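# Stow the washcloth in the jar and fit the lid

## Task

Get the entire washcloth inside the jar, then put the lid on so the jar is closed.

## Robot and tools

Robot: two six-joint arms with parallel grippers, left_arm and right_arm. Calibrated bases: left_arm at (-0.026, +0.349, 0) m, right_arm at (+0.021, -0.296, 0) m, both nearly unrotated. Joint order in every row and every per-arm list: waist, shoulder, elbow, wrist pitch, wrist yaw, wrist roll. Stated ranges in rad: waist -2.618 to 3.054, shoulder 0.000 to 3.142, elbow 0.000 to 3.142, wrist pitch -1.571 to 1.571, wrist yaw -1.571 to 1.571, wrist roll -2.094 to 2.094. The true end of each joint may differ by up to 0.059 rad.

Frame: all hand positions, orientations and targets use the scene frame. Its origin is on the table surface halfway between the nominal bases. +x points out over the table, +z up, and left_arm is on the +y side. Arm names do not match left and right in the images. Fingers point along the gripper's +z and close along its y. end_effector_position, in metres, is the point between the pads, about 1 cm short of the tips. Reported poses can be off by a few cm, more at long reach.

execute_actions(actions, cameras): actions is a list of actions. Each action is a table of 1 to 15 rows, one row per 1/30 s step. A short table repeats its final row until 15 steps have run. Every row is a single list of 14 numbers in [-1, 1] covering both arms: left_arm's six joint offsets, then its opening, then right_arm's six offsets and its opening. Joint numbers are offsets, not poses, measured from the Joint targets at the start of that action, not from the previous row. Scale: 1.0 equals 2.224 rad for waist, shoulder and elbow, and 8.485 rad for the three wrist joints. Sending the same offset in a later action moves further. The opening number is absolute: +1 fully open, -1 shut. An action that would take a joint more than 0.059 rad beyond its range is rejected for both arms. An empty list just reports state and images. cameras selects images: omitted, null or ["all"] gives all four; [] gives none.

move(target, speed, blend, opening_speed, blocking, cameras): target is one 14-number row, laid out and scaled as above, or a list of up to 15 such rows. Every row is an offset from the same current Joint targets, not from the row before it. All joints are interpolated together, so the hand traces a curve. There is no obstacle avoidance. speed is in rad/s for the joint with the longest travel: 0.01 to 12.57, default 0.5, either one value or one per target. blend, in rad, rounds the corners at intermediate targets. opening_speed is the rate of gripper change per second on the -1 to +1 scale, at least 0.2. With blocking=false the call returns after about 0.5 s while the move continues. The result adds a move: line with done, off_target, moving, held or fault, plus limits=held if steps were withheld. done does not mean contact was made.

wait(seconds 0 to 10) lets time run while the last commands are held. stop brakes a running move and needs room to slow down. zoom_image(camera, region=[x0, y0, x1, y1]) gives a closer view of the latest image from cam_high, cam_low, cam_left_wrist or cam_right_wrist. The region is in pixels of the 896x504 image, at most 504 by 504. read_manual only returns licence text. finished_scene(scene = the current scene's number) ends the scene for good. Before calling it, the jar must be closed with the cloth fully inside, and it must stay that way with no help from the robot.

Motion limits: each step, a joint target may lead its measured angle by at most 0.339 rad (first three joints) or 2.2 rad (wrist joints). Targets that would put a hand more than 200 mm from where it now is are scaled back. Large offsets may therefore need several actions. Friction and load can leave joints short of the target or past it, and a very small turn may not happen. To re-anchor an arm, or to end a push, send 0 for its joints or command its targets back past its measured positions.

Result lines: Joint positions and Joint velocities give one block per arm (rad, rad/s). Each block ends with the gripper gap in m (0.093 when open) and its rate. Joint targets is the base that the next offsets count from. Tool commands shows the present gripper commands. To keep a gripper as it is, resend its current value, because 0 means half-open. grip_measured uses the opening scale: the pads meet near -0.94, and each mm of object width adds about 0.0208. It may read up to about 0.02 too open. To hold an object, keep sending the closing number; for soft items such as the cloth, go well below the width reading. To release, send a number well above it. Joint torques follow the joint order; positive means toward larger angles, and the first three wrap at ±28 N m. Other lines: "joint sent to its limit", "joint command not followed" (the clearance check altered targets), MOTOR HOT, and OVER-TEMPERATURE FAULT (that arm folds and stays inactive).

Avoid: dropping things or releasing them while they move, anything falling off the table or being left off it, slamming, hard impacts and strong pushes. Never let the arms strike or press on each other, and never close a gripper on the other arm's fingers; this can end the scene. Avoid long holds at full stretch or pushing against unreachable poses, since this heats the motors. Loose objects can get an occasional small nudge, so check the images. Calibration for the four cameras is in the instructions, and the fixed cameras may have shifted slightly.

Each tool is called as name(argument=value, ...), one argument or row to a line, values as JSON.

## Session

execute_actions(
  actions=[],
)

Scene clock: 0.00 s.
left_arm: end_effector_position=(+0.3582, +0.3500, +0.0718) grip_measured=+1.000 end_effector_quat_wxyz=(+0.540, +0.017, +0.841, -0.001) | right_arm: end_effector_position=(+0.4128, -0.3093, +0.1077) grip_measured=+1.000 end_effector_quat_wxyz=(+0.613, +0.027, +0.788, -0.048)
Joint positions: left_arm=[0.024 1.556 0.369 0.758 0.035 0.035 0.093] | right_arm=[0.018 1.567 0.339 0.98 0.13 -0.011 0.093]
Joint velocities: within noise
Joint torques (N m): no reading
Motor temperatures (°C): left_arm=[29 34 40 33 24 27 27] | right_arm=[26 42 38 33 24 23 27]
Heat: left arm: 40 °C; right arm: 42 °C.
Joint targets: left_arm=[0.024 1.550 0.376 0.762 0.035 0.035] | right_arm=[0.018 1.560 0.347 0.989 0.131 -0.011]
Tool commands: left_gripper/opening=+1.0 right_gripper/opening=+1.0
camera_calibration:
cam_left_wrist: T_world_to_cam=[[-0.0102425, -0.999698, -0.0223518, 0.357221], [-0.777276, 0.0220222, -0.628774, 0.353338], [0.629076, 0.0109332, -0.777267, -0.0955131], [0, 0, 0, 1]] pos_world=[0.338385, 0.350376, 0.155915]
cam_right_wrist: T_world_to_cam=[[-0.127028, -0.990171, 0.0585183, -0.263546], [-0.633801, 0.0356451, -0.772674, 0.39515], [0.762994, -0.13524, -0.6321, -0.201751], [0, 0, 0, 1]] pos_world=[0.370904, -0.302326, 0.193218]

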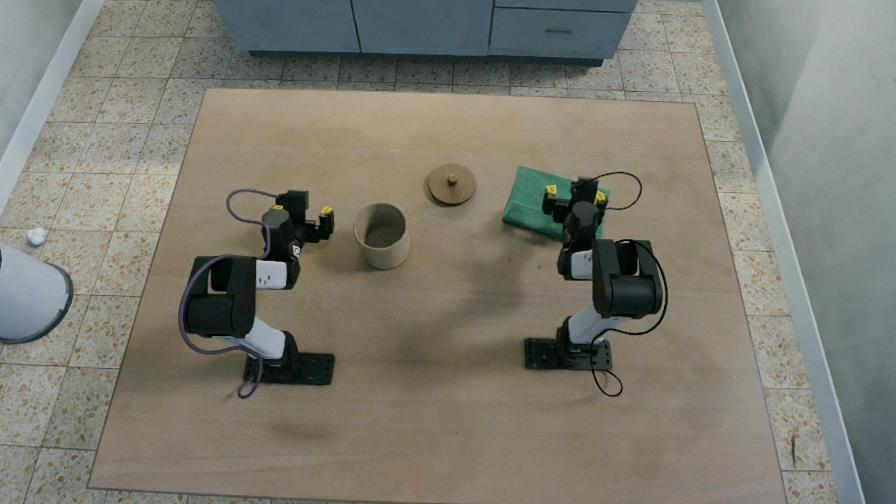

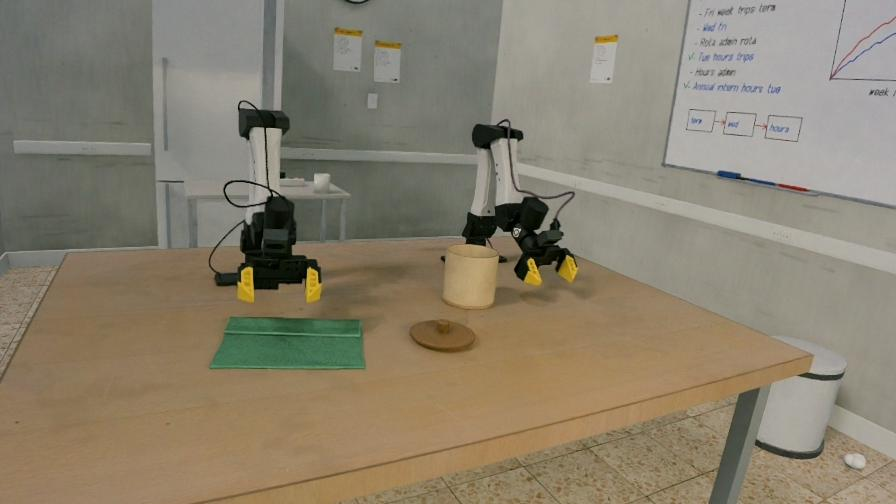

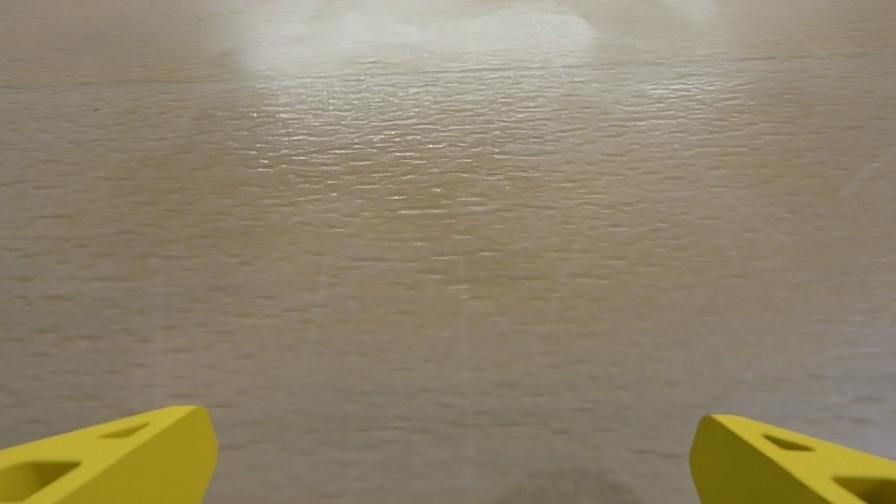

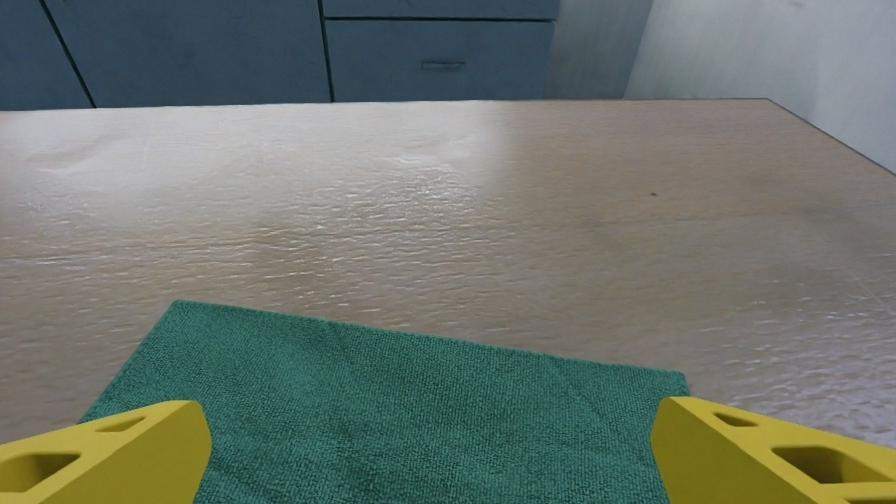

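zoom_image(
  camera="cam_low",
  region=[190, 230, 400, 390],
)

zoom_image(
  camera="cam_high",
  region=[480, 140, 660, 260],
)

zoom_image(
  camera="cam_high",
  region=[330, 140, 510, 290],
)

Scaled by 2.400.

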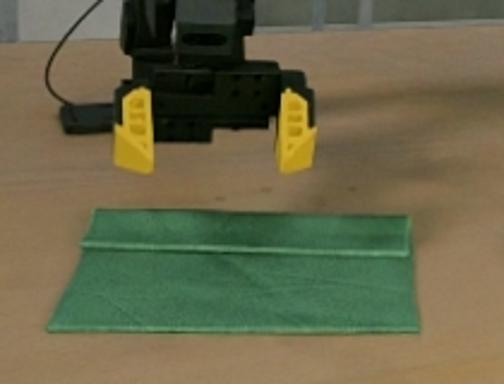

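Scaled by 2.800.

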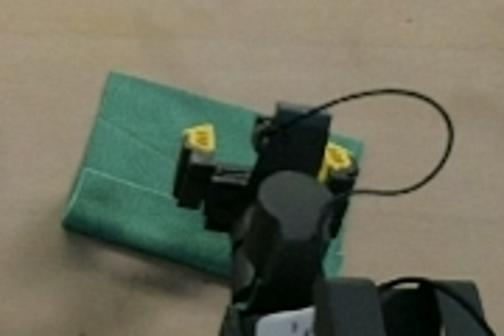

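Scaled by 2.800.

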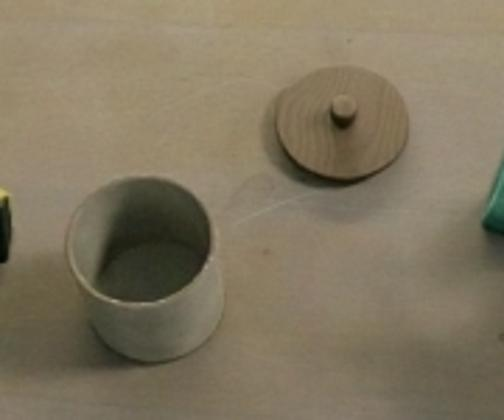

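move(
  target=[
    [0, -0.1574, 0.5054, -0.2077, -0.0041, -0.0041, -0.4, 0, 0.0351, 0.6978, -0.281, -0.0154, 0.0013, 0.1],
    [-0.2473, -0.3993, 0.4793, -0.2635, -0.0041, -0.0041, -0.4, 0, 0.0351, 0.6978, -0.281, -0.0154, 0.0013, 0.1],
  ],
  speed=[1.1, 0.5],
  blend=0.1,
)

Scene clock: 30.00 s.
left_arm: end_effector_position=(+0.0870, +0.2821, +0.3415) grip_measured=-0.398 end_effector_quat_wxyz=(+0.419, +0.240, +0.868, -0.115) | right_arm: end_effector_position=(+0.3791, -0.2901, +0.2761) grip_measured=+0.102 end_effector_quat_wxyz=(+0.215, -0.012, +0.977, -0.004)
Joint positions: left_arm=[-0.519 0.663 1.454 -1.464 0.009 0.01 0.026] | right_arm=[0.018 1.624 1.875 -1.389 0.012 -0.006 0.05]
Joint velocities: within noise
Joint torques (N m): left_arm=[-0.68 2.82 3.43 1.65 -0.09 -0.16] | right_arm=[0.21 -4.74 8.96 1.08 -0.05 0.04]
Motor temperatures (°C): left_arm=[29 36 43 39 24 27 27] | right_arm=[26 42 40 40 24 23 26]
Heat: left arm: 43 °C; right arm: 42 °C.
Joint targets: left_arm=[-0.526 0.662 1.442 -1.474 0.000 0.000] | right_arm=[0.018 1.638 1.899 -1.396 0.000 0.000]
move: done
camera_calibration:
cam_left_wrist: T_world_to_cam=[[-0.49879, -0.866644, -0.0117169, 0.293947], [-0.782885, 0.456301, -0.422942, 0.121287], [0.371886, -0.201786, -0.906081, 0.411867], [0, 0, 0, 1]] pos_world=[0.0884036, 0.282513, 0.427927]
cam_right_wrist: T_world_to_cam=[[0.0186166, -0.998923, 0.0424913, -0.311955], [-0.999803, -0.0183097, 0.0075999, 0.410939], [-0.00681372, -0.0426244, -0.999068, 0.353037], [0, 0, 0, 1]] pos_world=[0.419072, -0.289047, 0.36284]

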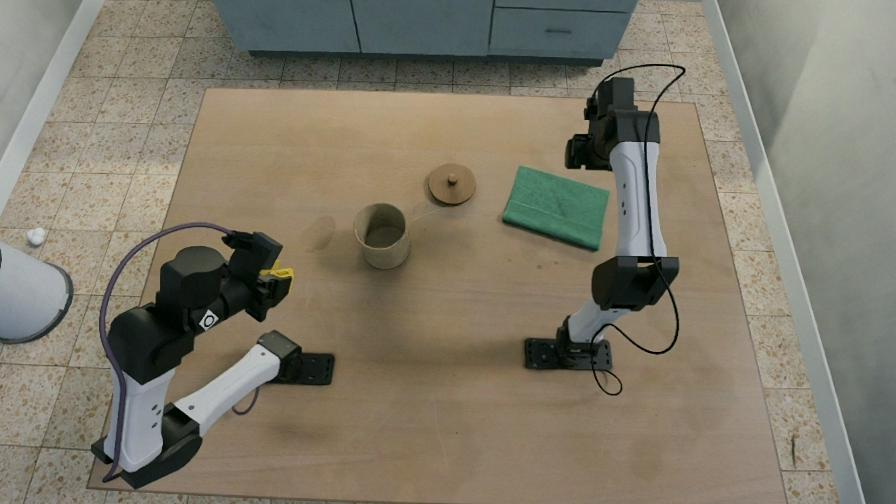

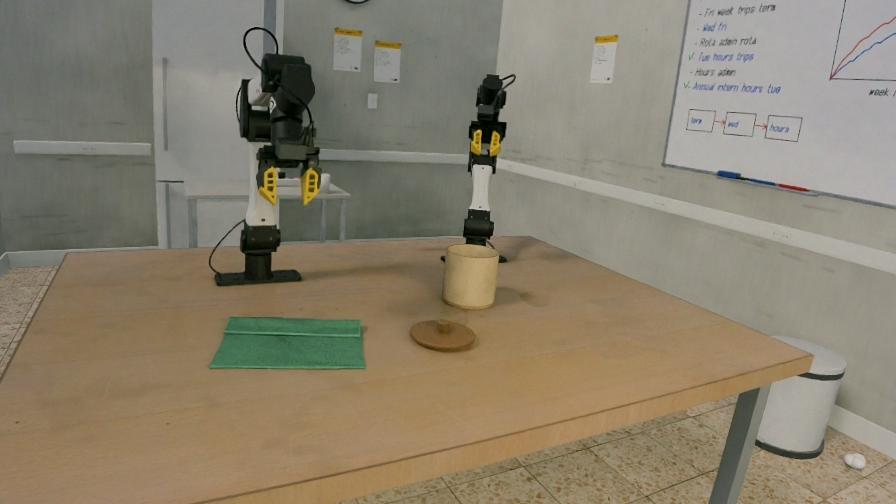

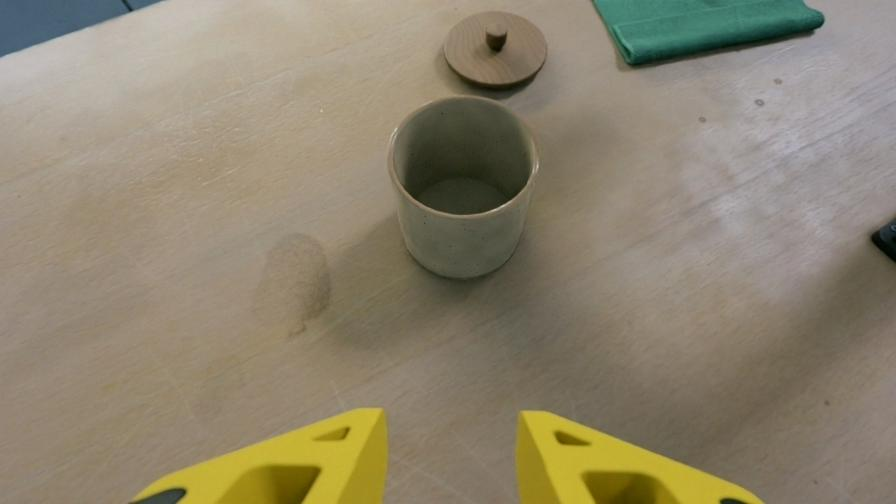

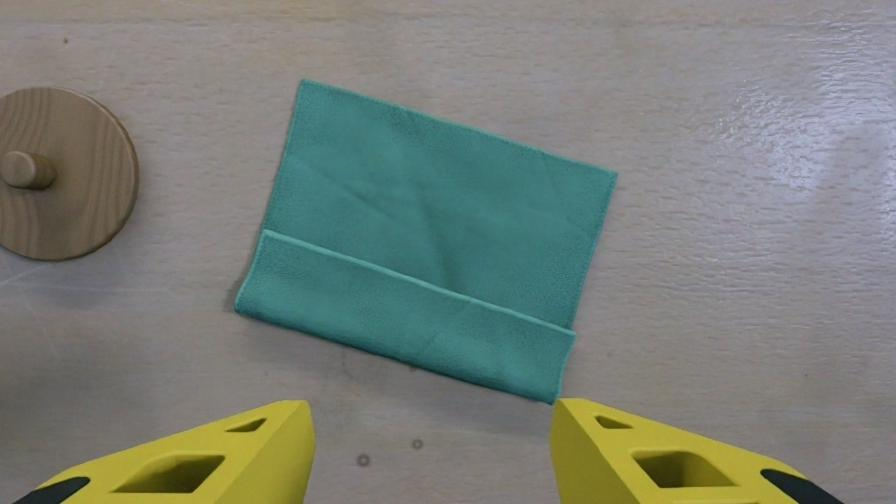

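move(
  target=[
    [0, 0, 0, 0, 0, 0, -0.4, 0, 0.1992, -0.0796, 0.0205, 0, 0.0354, 0.1],
    [0, 0, 0, 0, 0, 0, -0.4, 0, 0.2138, -0.1407, 0.0404, 0, 0.0354, 0.1],
  ],
  speed=[0.5, 0.2],
  blend=0.03,
)

Scene clock: 45.63 s.
left_arm: end_effector_position=(+0.0869, +0.2822, +0.3413) grip_measured=-0.398 end_effector_quat_wxyz=(+0.419, +0.240, +0.868, -0.115) | right_arm: end_effector_position=(+0.4163, -0.2891, +0.0335) grip_measured=+0.102 end_effector_quat_wxyz=(+0.000, +0.136, +0.991, -0.005)
Joint positions: left_arm=[-0.519 0.663 1.454 -1.464 0.009 0.01 0.026] | right_arm=[0.018 2.097 1.592 -1.069 0.011 0.293 0.05]
Joint velocities: within noise
Joint torques (N m): left_arm=[-0.69 2.8 3.48 1.66 -0.1 -0.14] | right_arm=[0.24 -8.25 5.75 0.47 0 0.03]
Motor temperatures (°C): left_arm=[29 35 42 39 24 27 27] | right_arm=[26 43 41 37 24 23 26]
Heat: left arm: 42 °C; right arm: 43 °C.
Joint targets: left_arm=[-0.526 0.662 1.442 -1.474 0.000 0.000] | right_arm=[0.018 2.114 1.586 -1.053 0.000 0.300]
move: done
camera_calibration:
cam_left_wrist: T_world_to_cam=[[-0.498729, -0.866678, -0.011732, 0.293956], [-0.783203, 0.456409, -0.422237, 0.120895], [0.371298, -0.201393, -0.90641, 0.411767], [0, 0, 0, 1]] pos_world=[0.0884011, 0.282515, 0.427725]
cam_right_wrist: T_world_to_cam=[[-0.259973, -0.964842, 0.0386625, -0.175363], [-0.869155, 0.251259, 0.425955, 0.459576], [-0.420694, 0.077133, -0.903918, 0.314609], [0, 0, 0, 1]] pos_world=[0.486208, -0.308937, 0.0954021]

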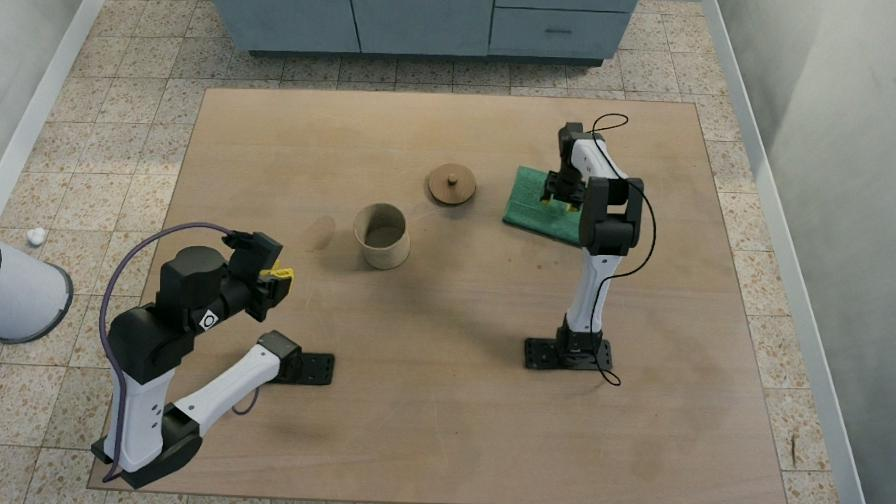

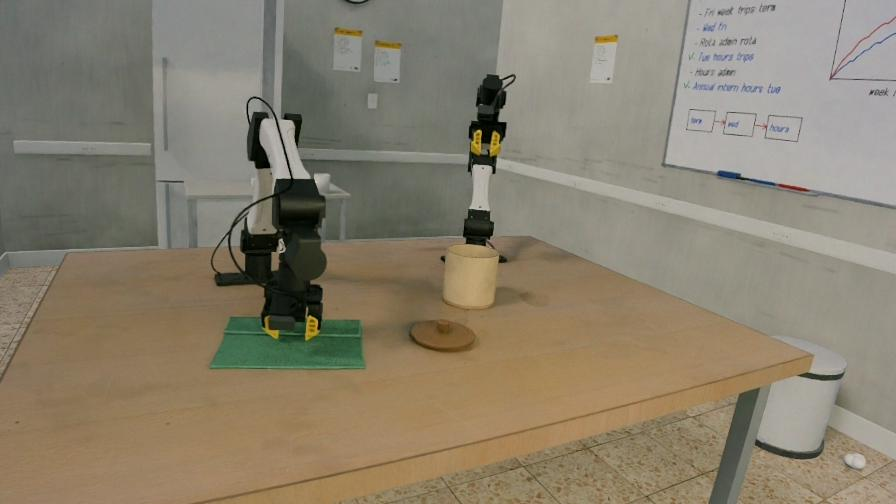

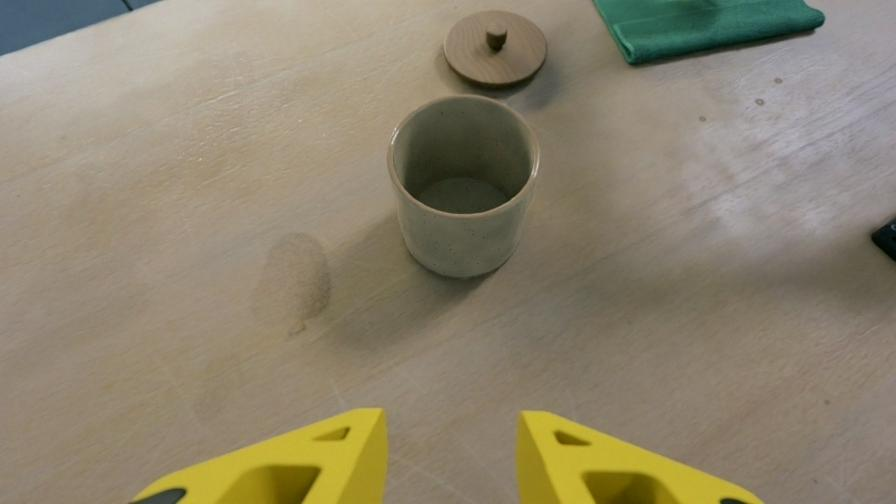

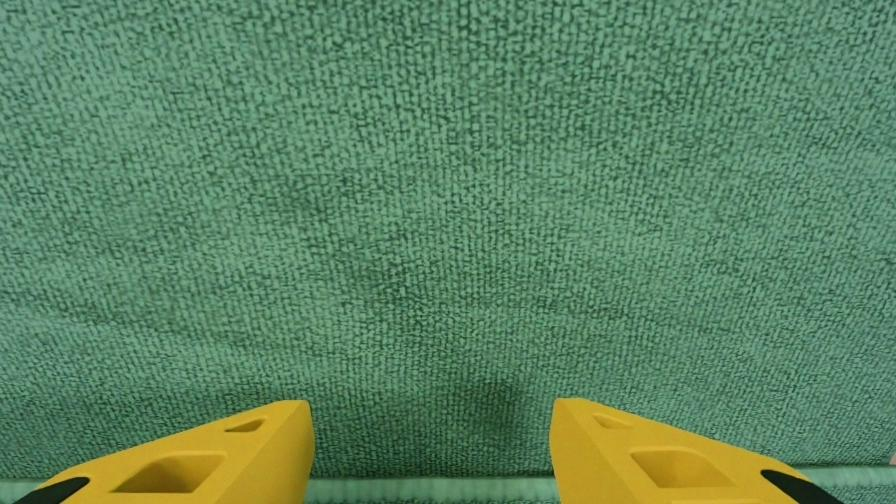

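move(
  target=[0, 0, 0, 0, 0, 0, -0.4, 0, 0.0023, -0.0056, 0.0021, 0, 0, 0.1],
  speed=0.1,
  cameras=["cam_right_wrist"],
)

Scene clock: 48.10 s.
left_arm: end_effector_position=(+0.0869, +0.2822, +0.3413) grip_measured=-0.398 end_effector_quat_wxyz=(+0.419, +0.240, +0.868, -0.115) | right_arm: end_effector_position=(+0.4172, -0.2891, +0.0308) grip_measured=+0.102 end_effector_quat_wxyz=(+0.003, +0.136, +0.991, -0.005)
Joint positions: left_arm=[-0.519 0.663 1.454 -1.464 0.009 0.01 0.026] | right_arm=[0.018 2.097 1.581 -1.051 0.011 0.294 0.05]
Joint velocities: within noise
Joint torques (N m): left_arm=[-0.57 2.76 3.47 1.65 -0.11 -0.14] | right_arm=[0.25 -7.75 5.64 0.51 0 0.03]
Motor temperatures (°C): left_arm=[29 35 41 39 24 27 27] | right_arm=[26 44 41 37 24 23 26]
Heat: left arm: 41 °C; right arm: 44 °C.
Joint targets: left_arm=[-0.526 0.662 1.442 -1.474 0.000 0.000] | right_arm=[0.018 2.119 1.573 -1.035 0.000 0.301]
move: done
camera_calibration:
cam_right_wrist: T_world_to_cam=[[-0.260563, -0.964759, 0.0366882, -0.17476], [-0.872006, 0.251483, 0.419955, 0.462948], [-0.414382, 0.0774324, -0.906803, 0.310135], [0, 0, 0, 1]] pos_world=[0.486672, -0.309039, 0.0932263]
Images, in order (width x height): cam_right_wrist 896x504.

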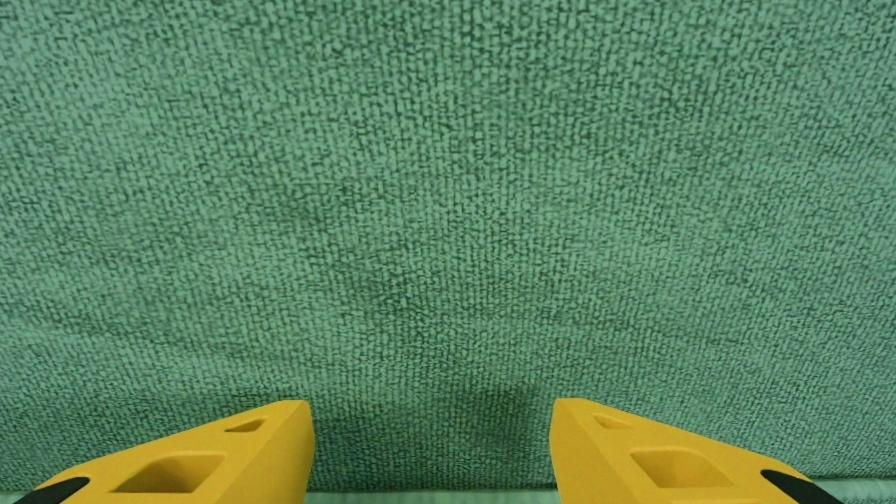

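move(
  target=[0, 0, 0, 0, 0, 0, -0.4, 0, 0.0025, -0.0045, 0.0017, 0, 0, 0.1],
  speed=0.1,
  cameras=["cam_right_wrist"],
)

Scene clock: 49.53 s.
left_arm: end_effector_position=(+0.0869, +0.2822, +0.3413) grip_measured=-0.398 end_effector_quat_wxyz=(+0.419, +0.240, +0.868, -0.115) | right_arm: end_effector_position=(+0.4169, -0.2889, +0.0263) grip_measured=+0.102 end_effector_quat_wxyz=(+0.001, +0.136, +0.991, -0.004)
Joint positions: left_arm=[-0.519 0.663 1.454 -1.464 0.009 0.01 0.026] | right_arm=[0.018 2.104 1.573 -1.039 0.009 0.294 0.05]
Joint velocities: within noise
Joint torques (N m): left_arm=[-0.66 2.77 3.55 1.65 -0.09 -0.13] | right_arm=[0.18 -7.94 5.38 0.5 -0.01 0.02]
Motor temperatures (°C): left_arm=[29 35 41 39 24 27 27] | right_arm=[26 44 41 37 24 23 26]
Heat: left arm: 41 °C; right arm: 44 °C.
Joint targets: left_arm=[-0.526 0.662 1.442 -1.474 0.000 0.000] | right_arm=[0.018 2.124 1.563 -1.021 0.000 0.300]
move: done
camera_calibration:
cam_right_wrist: T_world_to_cam=[[-0.260456, -0.964807, 0.0362041, -0.174443], [-0.870548, 0.250896, 0.423317, 0.463661], [-0.417503, 0.0787383, -0.905258, 0.307508], [0, 0, 0, 1]] pos_world=[0.48659, -0.308847, 0.0884143]
Images, in order (width x height): cam_right_wrist 896x504.

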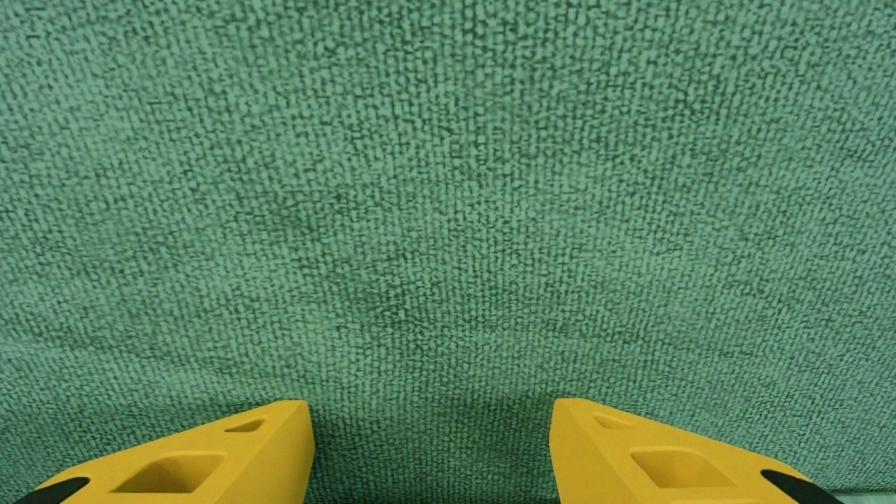

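move(
  target=[0, 0, 0, 0, 0, 0, -0.4, 0, 0, 0, 0, 0, 0, -0.5],
  opening_speed=0.5,
  cameras=["cam_right_wrist"],
)

Scene clock: 51.90 s.
left_arm: end_effector_position=(+0.0869, +0.2822, +0.3413) grip_measured=-0.398 end_effector_quat_wxyz=(+0.419, +0.240, +0.868, -0.115) | right_arm: end_effector_position=(+0.4181, -0.2879, +0.0262) grip_measured=-0.498 end_effector_quat_wxyz=(+0.003, +0.136, +0.991, -0.001)
Joint positions: left_arm=[-0.519 0.663 1.454 -1.464 0.009 0.01 0.026] | right_arm=[0.018 2.104 1.573 -1.034 0.003 0.294 0.021]
Joint velocities: within noise
Joint torques (N m): left_arm=[-0.65 2.78 3.44 1.65 -0.1 -0.13] | right_arm=[0.16 -7.91 5.39 0.45 0.06 0.04]
Motor temperatures (°C): left_arm=[29 35 41 39 24 27 27] | right_arm=[26 44 41 36 24 23 26]
Heat: left arm: 41 °C; right arm: 44 °C.
Joint targets: left_arm=[-0.526 0.662 1.442 -1.474 0.000 0.000] | right_arm=[0.018 2.124 1.563 -1.021 0.000 0.300]
move: done
camera_calibration:
cam_right_wrist: T_world_to_cam=[[-0.260614, -0.965002, 0.0291837, -0.172939], [-0.872761, 0.248411, 0.420215, 0.464748], [-0.412758, 0.0840434, -0.906955, 0.30749], [0, 0, 0, 1]] pos_world=[0.487462, -0.308178, 0.0886321]
Images, in order (width x height): cam_right_wrist 896x504.

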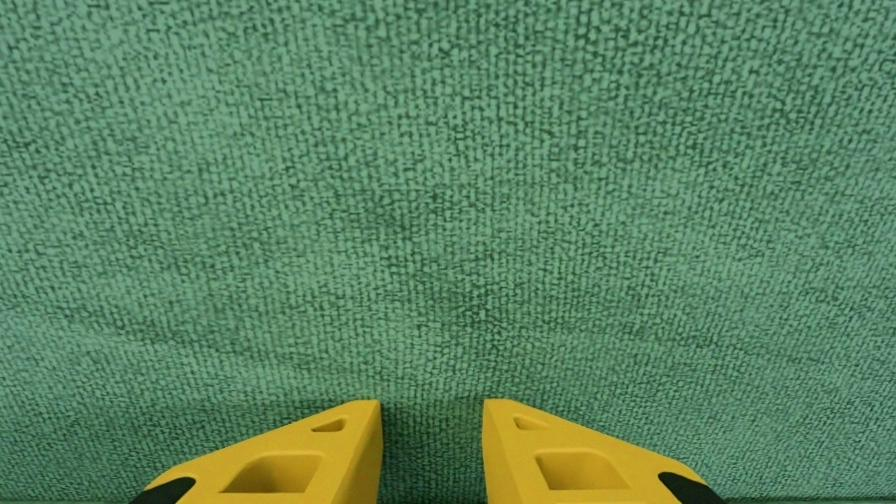

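move(
  target=[0, 0, 0, 0, 0, 0, -0.4, 0, 0.0025, -0.0045, 0.0017, 0, 0, 0.1],
  speed=0.1,
  opening_speed=1.0,
  cameras=["cam_right_wrist"],
)

Scene clock: 53.83 s.
left_arm: end_effector_position=(+0.0869, +0.2822, +0.3413) grip_measured=-0.398 end_effector_quat_wxyz=(+0.419, +0.240, +0.868, -0.115) | right_arm: end_effector_position=(+0.4174, -0.2881, +0.0251) grip_measured=+0.098 end_effector_quat_wxyz=(+0.003, +0.137, +0.991, -0.001)
Joint positions: left_arm=[-0.519 0.663 1.454 -1.464 0.009 0.01 0.026] | right_arm=[0.018 2.104 1.569 -1.031 0.004 0.295 0.05]
Joint velocities: within noise
Joint torques (N m): left_arm=[-0.66 2.81 3.49 1.65 -0.09 -0.12] | right_arm=[0.24 -7.39 4.86 0.58 0.07 0.02]
Motor temperatures (°C): left_arm=[29 35 41 39 24 27 27] | right_arm=[26 45 41 36 24 23 26]
Heat: left arm: 41 °C; right arm: 45 °C.
Joint targets: left_arm=[-0.526 0.662 1.442 -1.474 0.000 0.000] | right_arm=[0.018 2.130 1.554 -1.006 0.000 0.300]
move: done
camera_calibration:
cam_right_wrist: T_world_to_cam=[[-0.261708, -0.964681, 0.030009, -0.172793], [-0.871809, 0.249624, 0.421469, 0.464572], [-0.414074, 0.0841397, -0.906346, 0.306885], [0, 0, 0, 1]] pos_world=[0.48687, -0.308479, 0.0875267]
Images, in order (width x height): cam_right_wrist 896x504.

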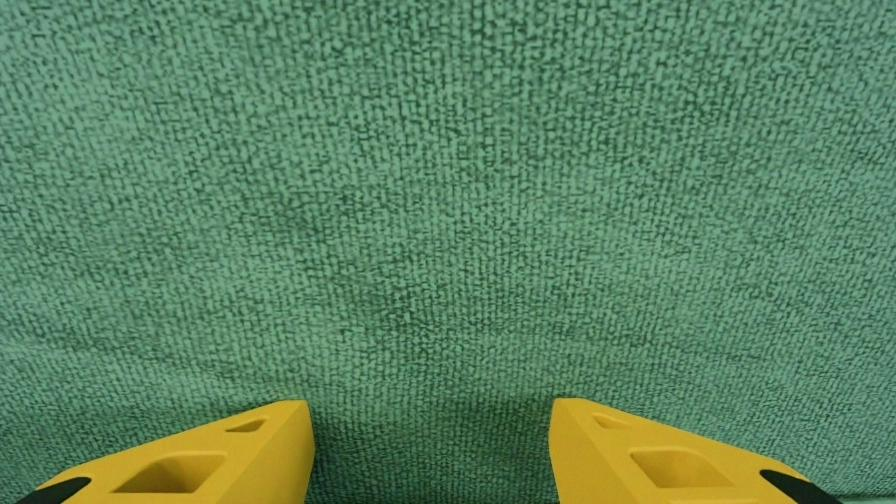

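move(
  target=[
    [0, 0, 0, 0, 0, 0, -0.4, 0, 0.003, -0.004, 0.0014, 0, 0, 0.1],
    [0, 0, 0, 0, 0, 0, -0.4, 0, 0.003, -0.004, 0.0014, 0, 0, -1],
  ],
  speed=0.1,
  opening_speed=0.7,
  cameras=["cam_right_wrist", "cam_low"],
)

Scene clock: 57.70 s.
left_arm: end_effector_position=(+0.0869, +0.2822, +0.3413) grip_measured=-0.398 end_effector_quat_wxyz=(+0.419, +0.240, +0.868, -0.115) | right_arm: end_effector_position=(+0.4206, -0.2867, +0.0244) grip_measured=-0.925 end_effector_quat_wxyz=(+0.009, +0.136, +0.991, +0.003)
Joint positions: left_arm=[-0.519 0.663 1.454 -1.464 0.009 0.01 0.026] | right_arm=[0.018 2.104 1.566 -1.014 -0.004 0.295 0.001]
Joint velocities: within noise
Joint torques (N m): left_arm=[-0.68 2.73 3.43 1.65 -0.09 -0.15] | right_arm=[0.23 -6.87 4.33 0.54 0.15 0.02]
Motor temperatures (°C): left_arm=[29 35 41 39 24 27 27] | right_arm=[26 45 41 36 24 23 26]
Heat: left arm: 41 °C; right arm: 45 °C.
Joint targets: left_arm=[-0.526 0.662 1.442 -1.474 0.000 0.000] | right_arm=[0.018 2.137 1.545 -0.994 0.000 0.300]
move: done
camera_calibration:
cam_right_wrist: T_world_to_cam=[[-0.261546, -0.965002, 0.0191073, -0.17048], [-0.877739, 0.246036, 0.411146, 0.469042], [-0.401458, 0.0907625, -0.911369, 0.304115], [0, 0, 0, 1]] pos_world=[0.489197, -0.307517, 0.0875738]
Images, in order (width x height): cam_low 896x504, cam_right_wrist 896x504.

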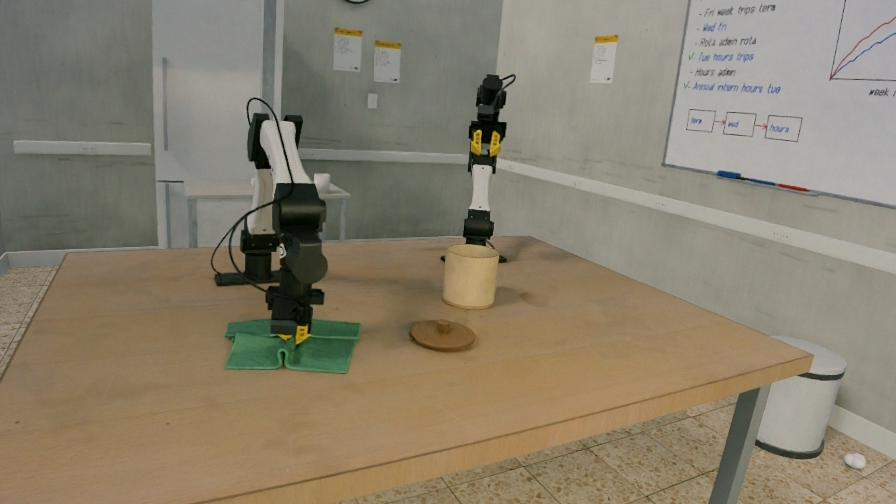

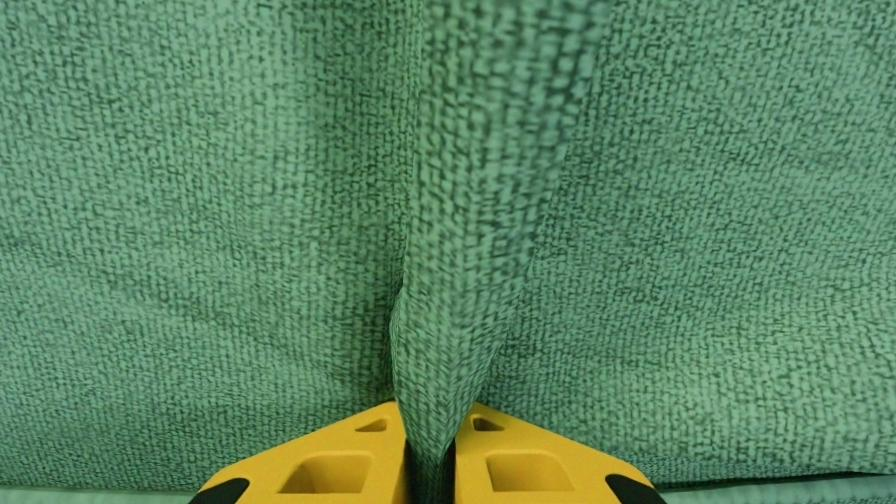

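move(
  target=[0, 0, 0, 0, 0, 0, -0.4, 0, -0.2522, 0.179, -0.0186, 0, -0.0354, -1],
  speed=0.35,
)

Scene clock: 63.83 s.
left_arm: end_effector_position=(+0.0869, +0.2822, +0.3413) grip_measured=-0.398 end_effector_quat_wxyz=(+0.419, +0.240, +0.868, -0.115) | right_arm: end_effector_position=(+0.4238, -0.2866, +0.3379) grip_measured=-0.943 end_effector_quat_wxyz=(+0.368, -0.007, +0.930, +0.007)
Joint positions: left_arm=[-0.519 0.663 1.454 -1.464 0.009 0.01 0.026] | right_arm=[0.018 1.59 1.924 -1.15 -0.004 0.007 0]
Joint velocities: within noise
Joint torques (N m): left_arm=[-0.68 2.78 3.48 1.65 -0.1 -0.13] | right_arm=[0.21 -7.1 8.69 1.65 0.12 -0.13]
Motor temperatures (°C): left_arm=[29 34 41 39 24 27 27] | right_arm=[26 46 41 36 24 23 27]
Heat: left arm: 41 °C; right arm: 46 °C.
Joint targets: left_arm=[-0.526 0.662 1.442 -1.474 0.000 0.000] | right_arm=[0.018 1.576 1.943 -1.152 0.000 0.000]
move: done
camera_calibration:
cam_left_wrist: T_world_to_cam=[[-0.498729, -0.866678, -0.011732, 0.293956], [-0.783203, 0.456409, -0.422237, 0.120895], [0.371298, -0.201393, -0.90641, 0.411767], [0, 0, 0, 1]] pos_world=[0.0884011, 0.282515, 0.427725]
cam_right_wrist: T_world_to_cam=[[0.00574289, -0.999801, 0.0190822, -0.298811], [-0.951056, -0.0113569, -0.308811, 0.543516], [0.308966, -0.0163748, -0.950932, 0.272658], [0, 0, 0, 1]] pos_world=[0.434388, -0.288115, 0.432825]

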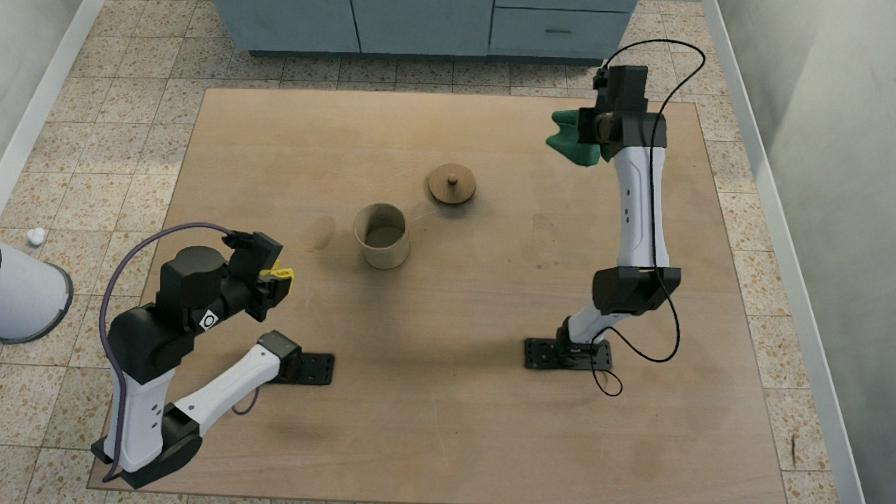

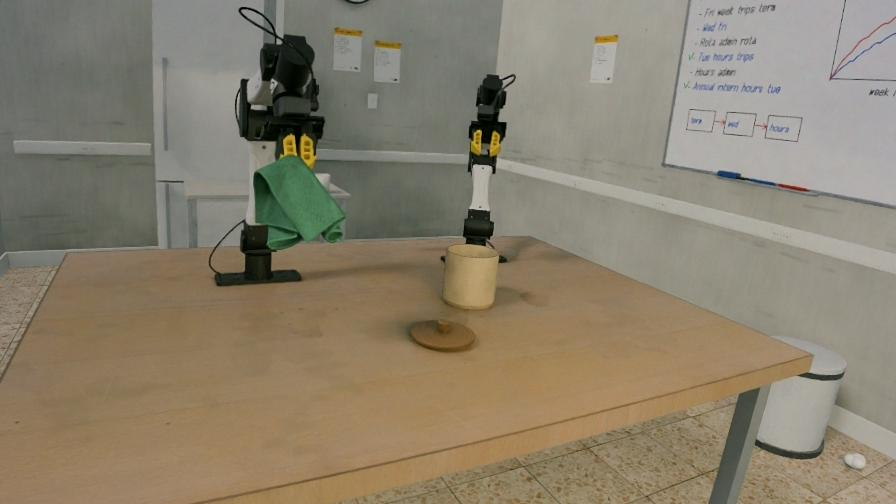

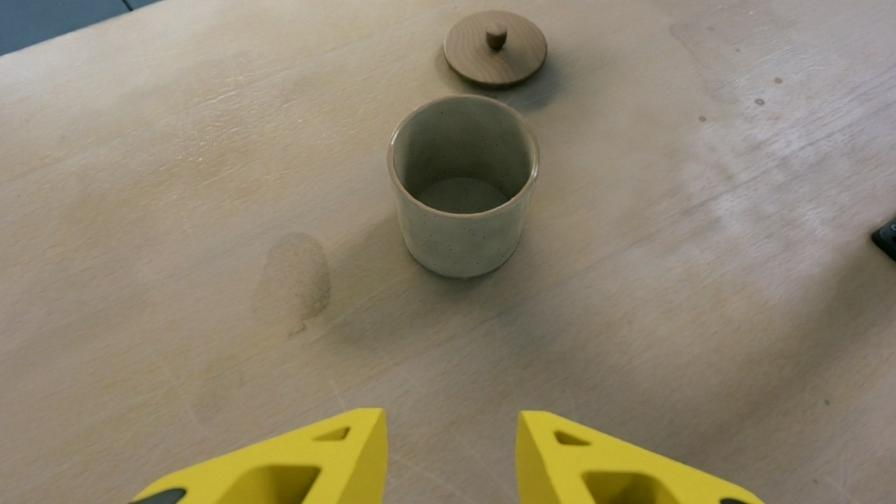

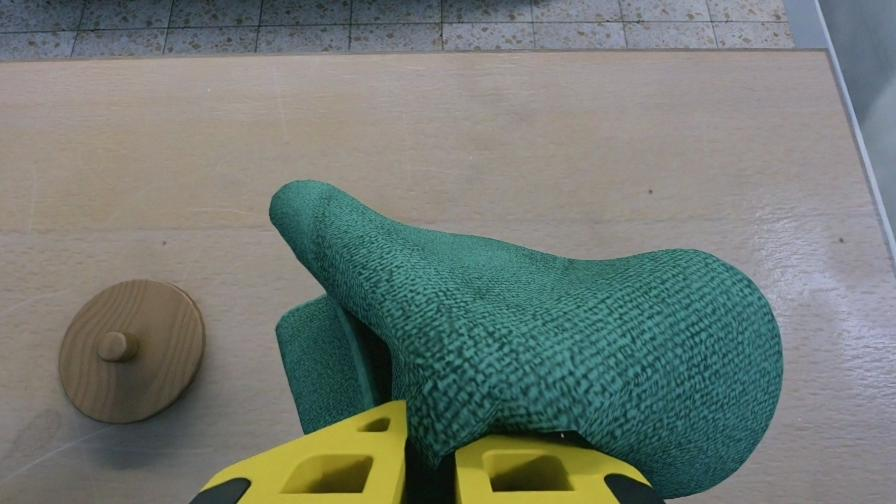

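zoom_image(
  camera="cam_low",
  region=[220, 110, 380, 270],
)

Scaled by 3.150.

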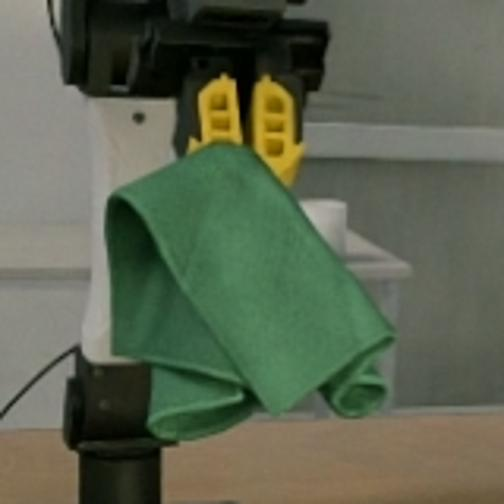

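move(
  target=[
    [0, 0, 0, 0, 0, 0, -0.4, 0, 0.2402, 0.139, -0.0414, 0, 0, -1],
    [0, 0, 0, 0, 0, 0, -0.4, 0, 0.0823, -0.15, -0.0179, 0, 0, -1],
    [0, 0, 0, 0, 0, 0, -0.4, 0, 0.0379, -0.299, -0.0008, 0, 0, -1],
    [0, 0, 0, 0, 0, 0, -0.4, 0, 0.0169, -0.4056, 0.0217, 0, 0, -1],
  ],
  speed=[0.5, 0.4, 0.4, 0.3],
  blend=[0.08, 0.08, 0.08, 0],
)

Scene clock: 84.47 s.
left_arm: end_effector_position=(+0.0869, +0.2822, +0.3413) grip_measured=-0.398 end_effector_quat_wxyz=(+0.419, +0.240, +0.868, -0.115) | right_arm: end_effector_position=(+0.2943, -0.2893, +0.0476) grip_measured=-0.943 end_effector_quat_wxyz=(-0.004, -0.007, +1.000, +0.002)
Joint positions: left_arm=[-0.519 0.663 1.454 -1.464 0.009 0.01 0.026] | right_arm=[0.018 1.642 1.05 -0.988 -0.004 0.007 0]
Joint velocities: within noise
Joint torques (N m): left_arm=[-0.66 2.8 3.48 1.66 -0.1 -0.14] | right_arm=[0.21 -8.14 5.26 0.49 0.13 -0.1]
Motor temperatures (°C): left_arm=[29 34 40 39 24 27 27] | right_arm=[26 46 44 37 24 23 28]
Heat: left arm: 40 °C; right arm: 46 °C.
Joint targets: left_arm=[-0.526 0.662 1.442 -1.474 0.000 0.000] | right_arm=[0.018 1.614 1.041 -0.968 0.000 0.000]
move: done
camera_calibration:
cam_left_wrist: T_world_to_cam=[[-0.498729, -0.866678, -0.011732, 0.293956], [-0.783203, 0.456409, -0.422237, 0.120895], [0.371298, -0.201393, -0.90641, 0.411767], [0, 0, 0, 1]] pos_world=[0.0884011, 0.282515, 0.427725]
cam_right_wrist: T_world_to_cam=[[0.0239236, -0.999421, 0.0241834, -0.300676], [-0.900663, -0.0110488, 0.434377, 0.280521], [-0.433859, -0.0321729, -0.900406, 0.248181], [0, 0, 0, 1]] pos_world=[0.367524, -0.289417, 0.108883]

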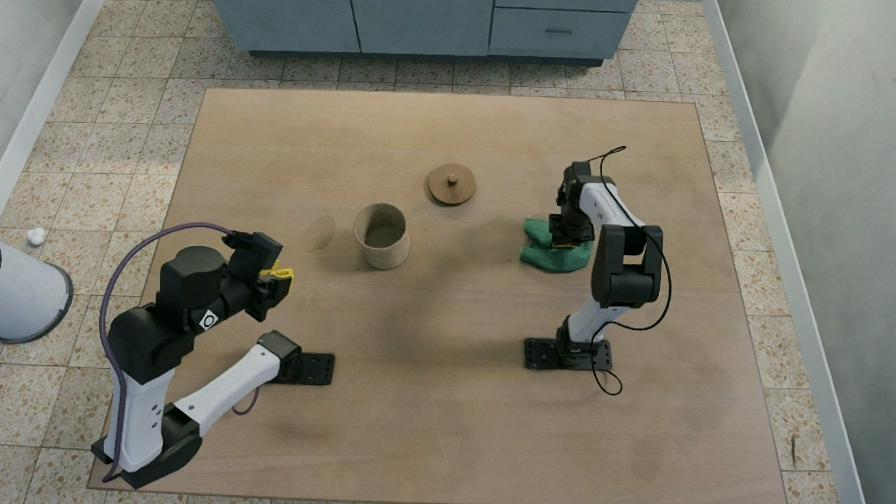

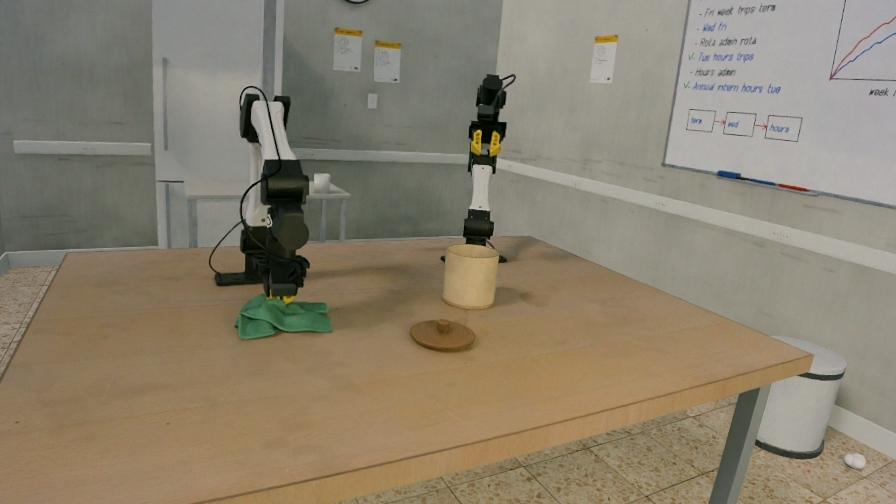

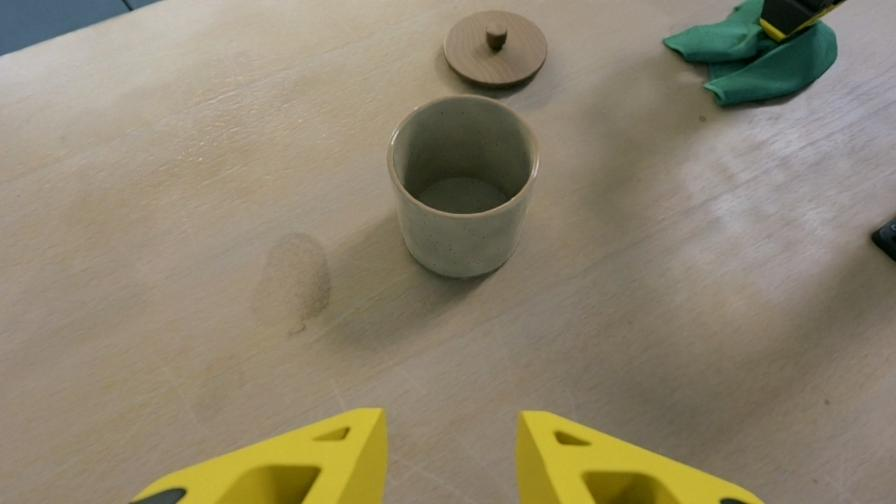

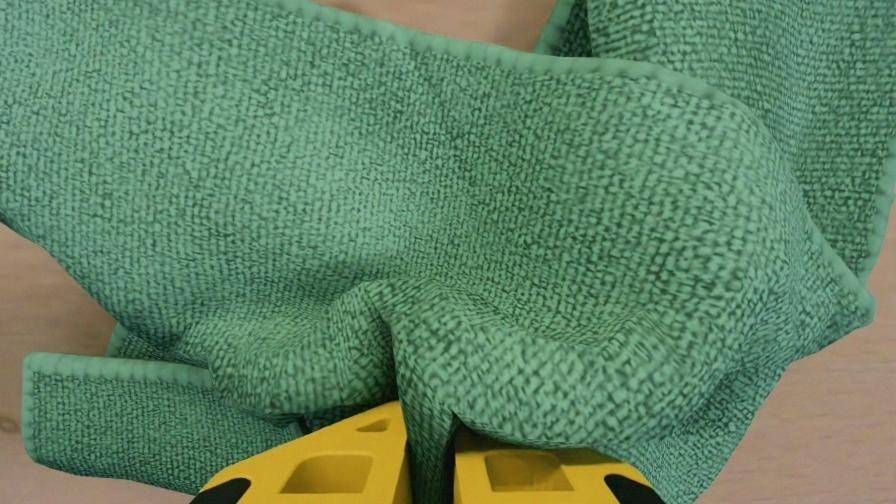

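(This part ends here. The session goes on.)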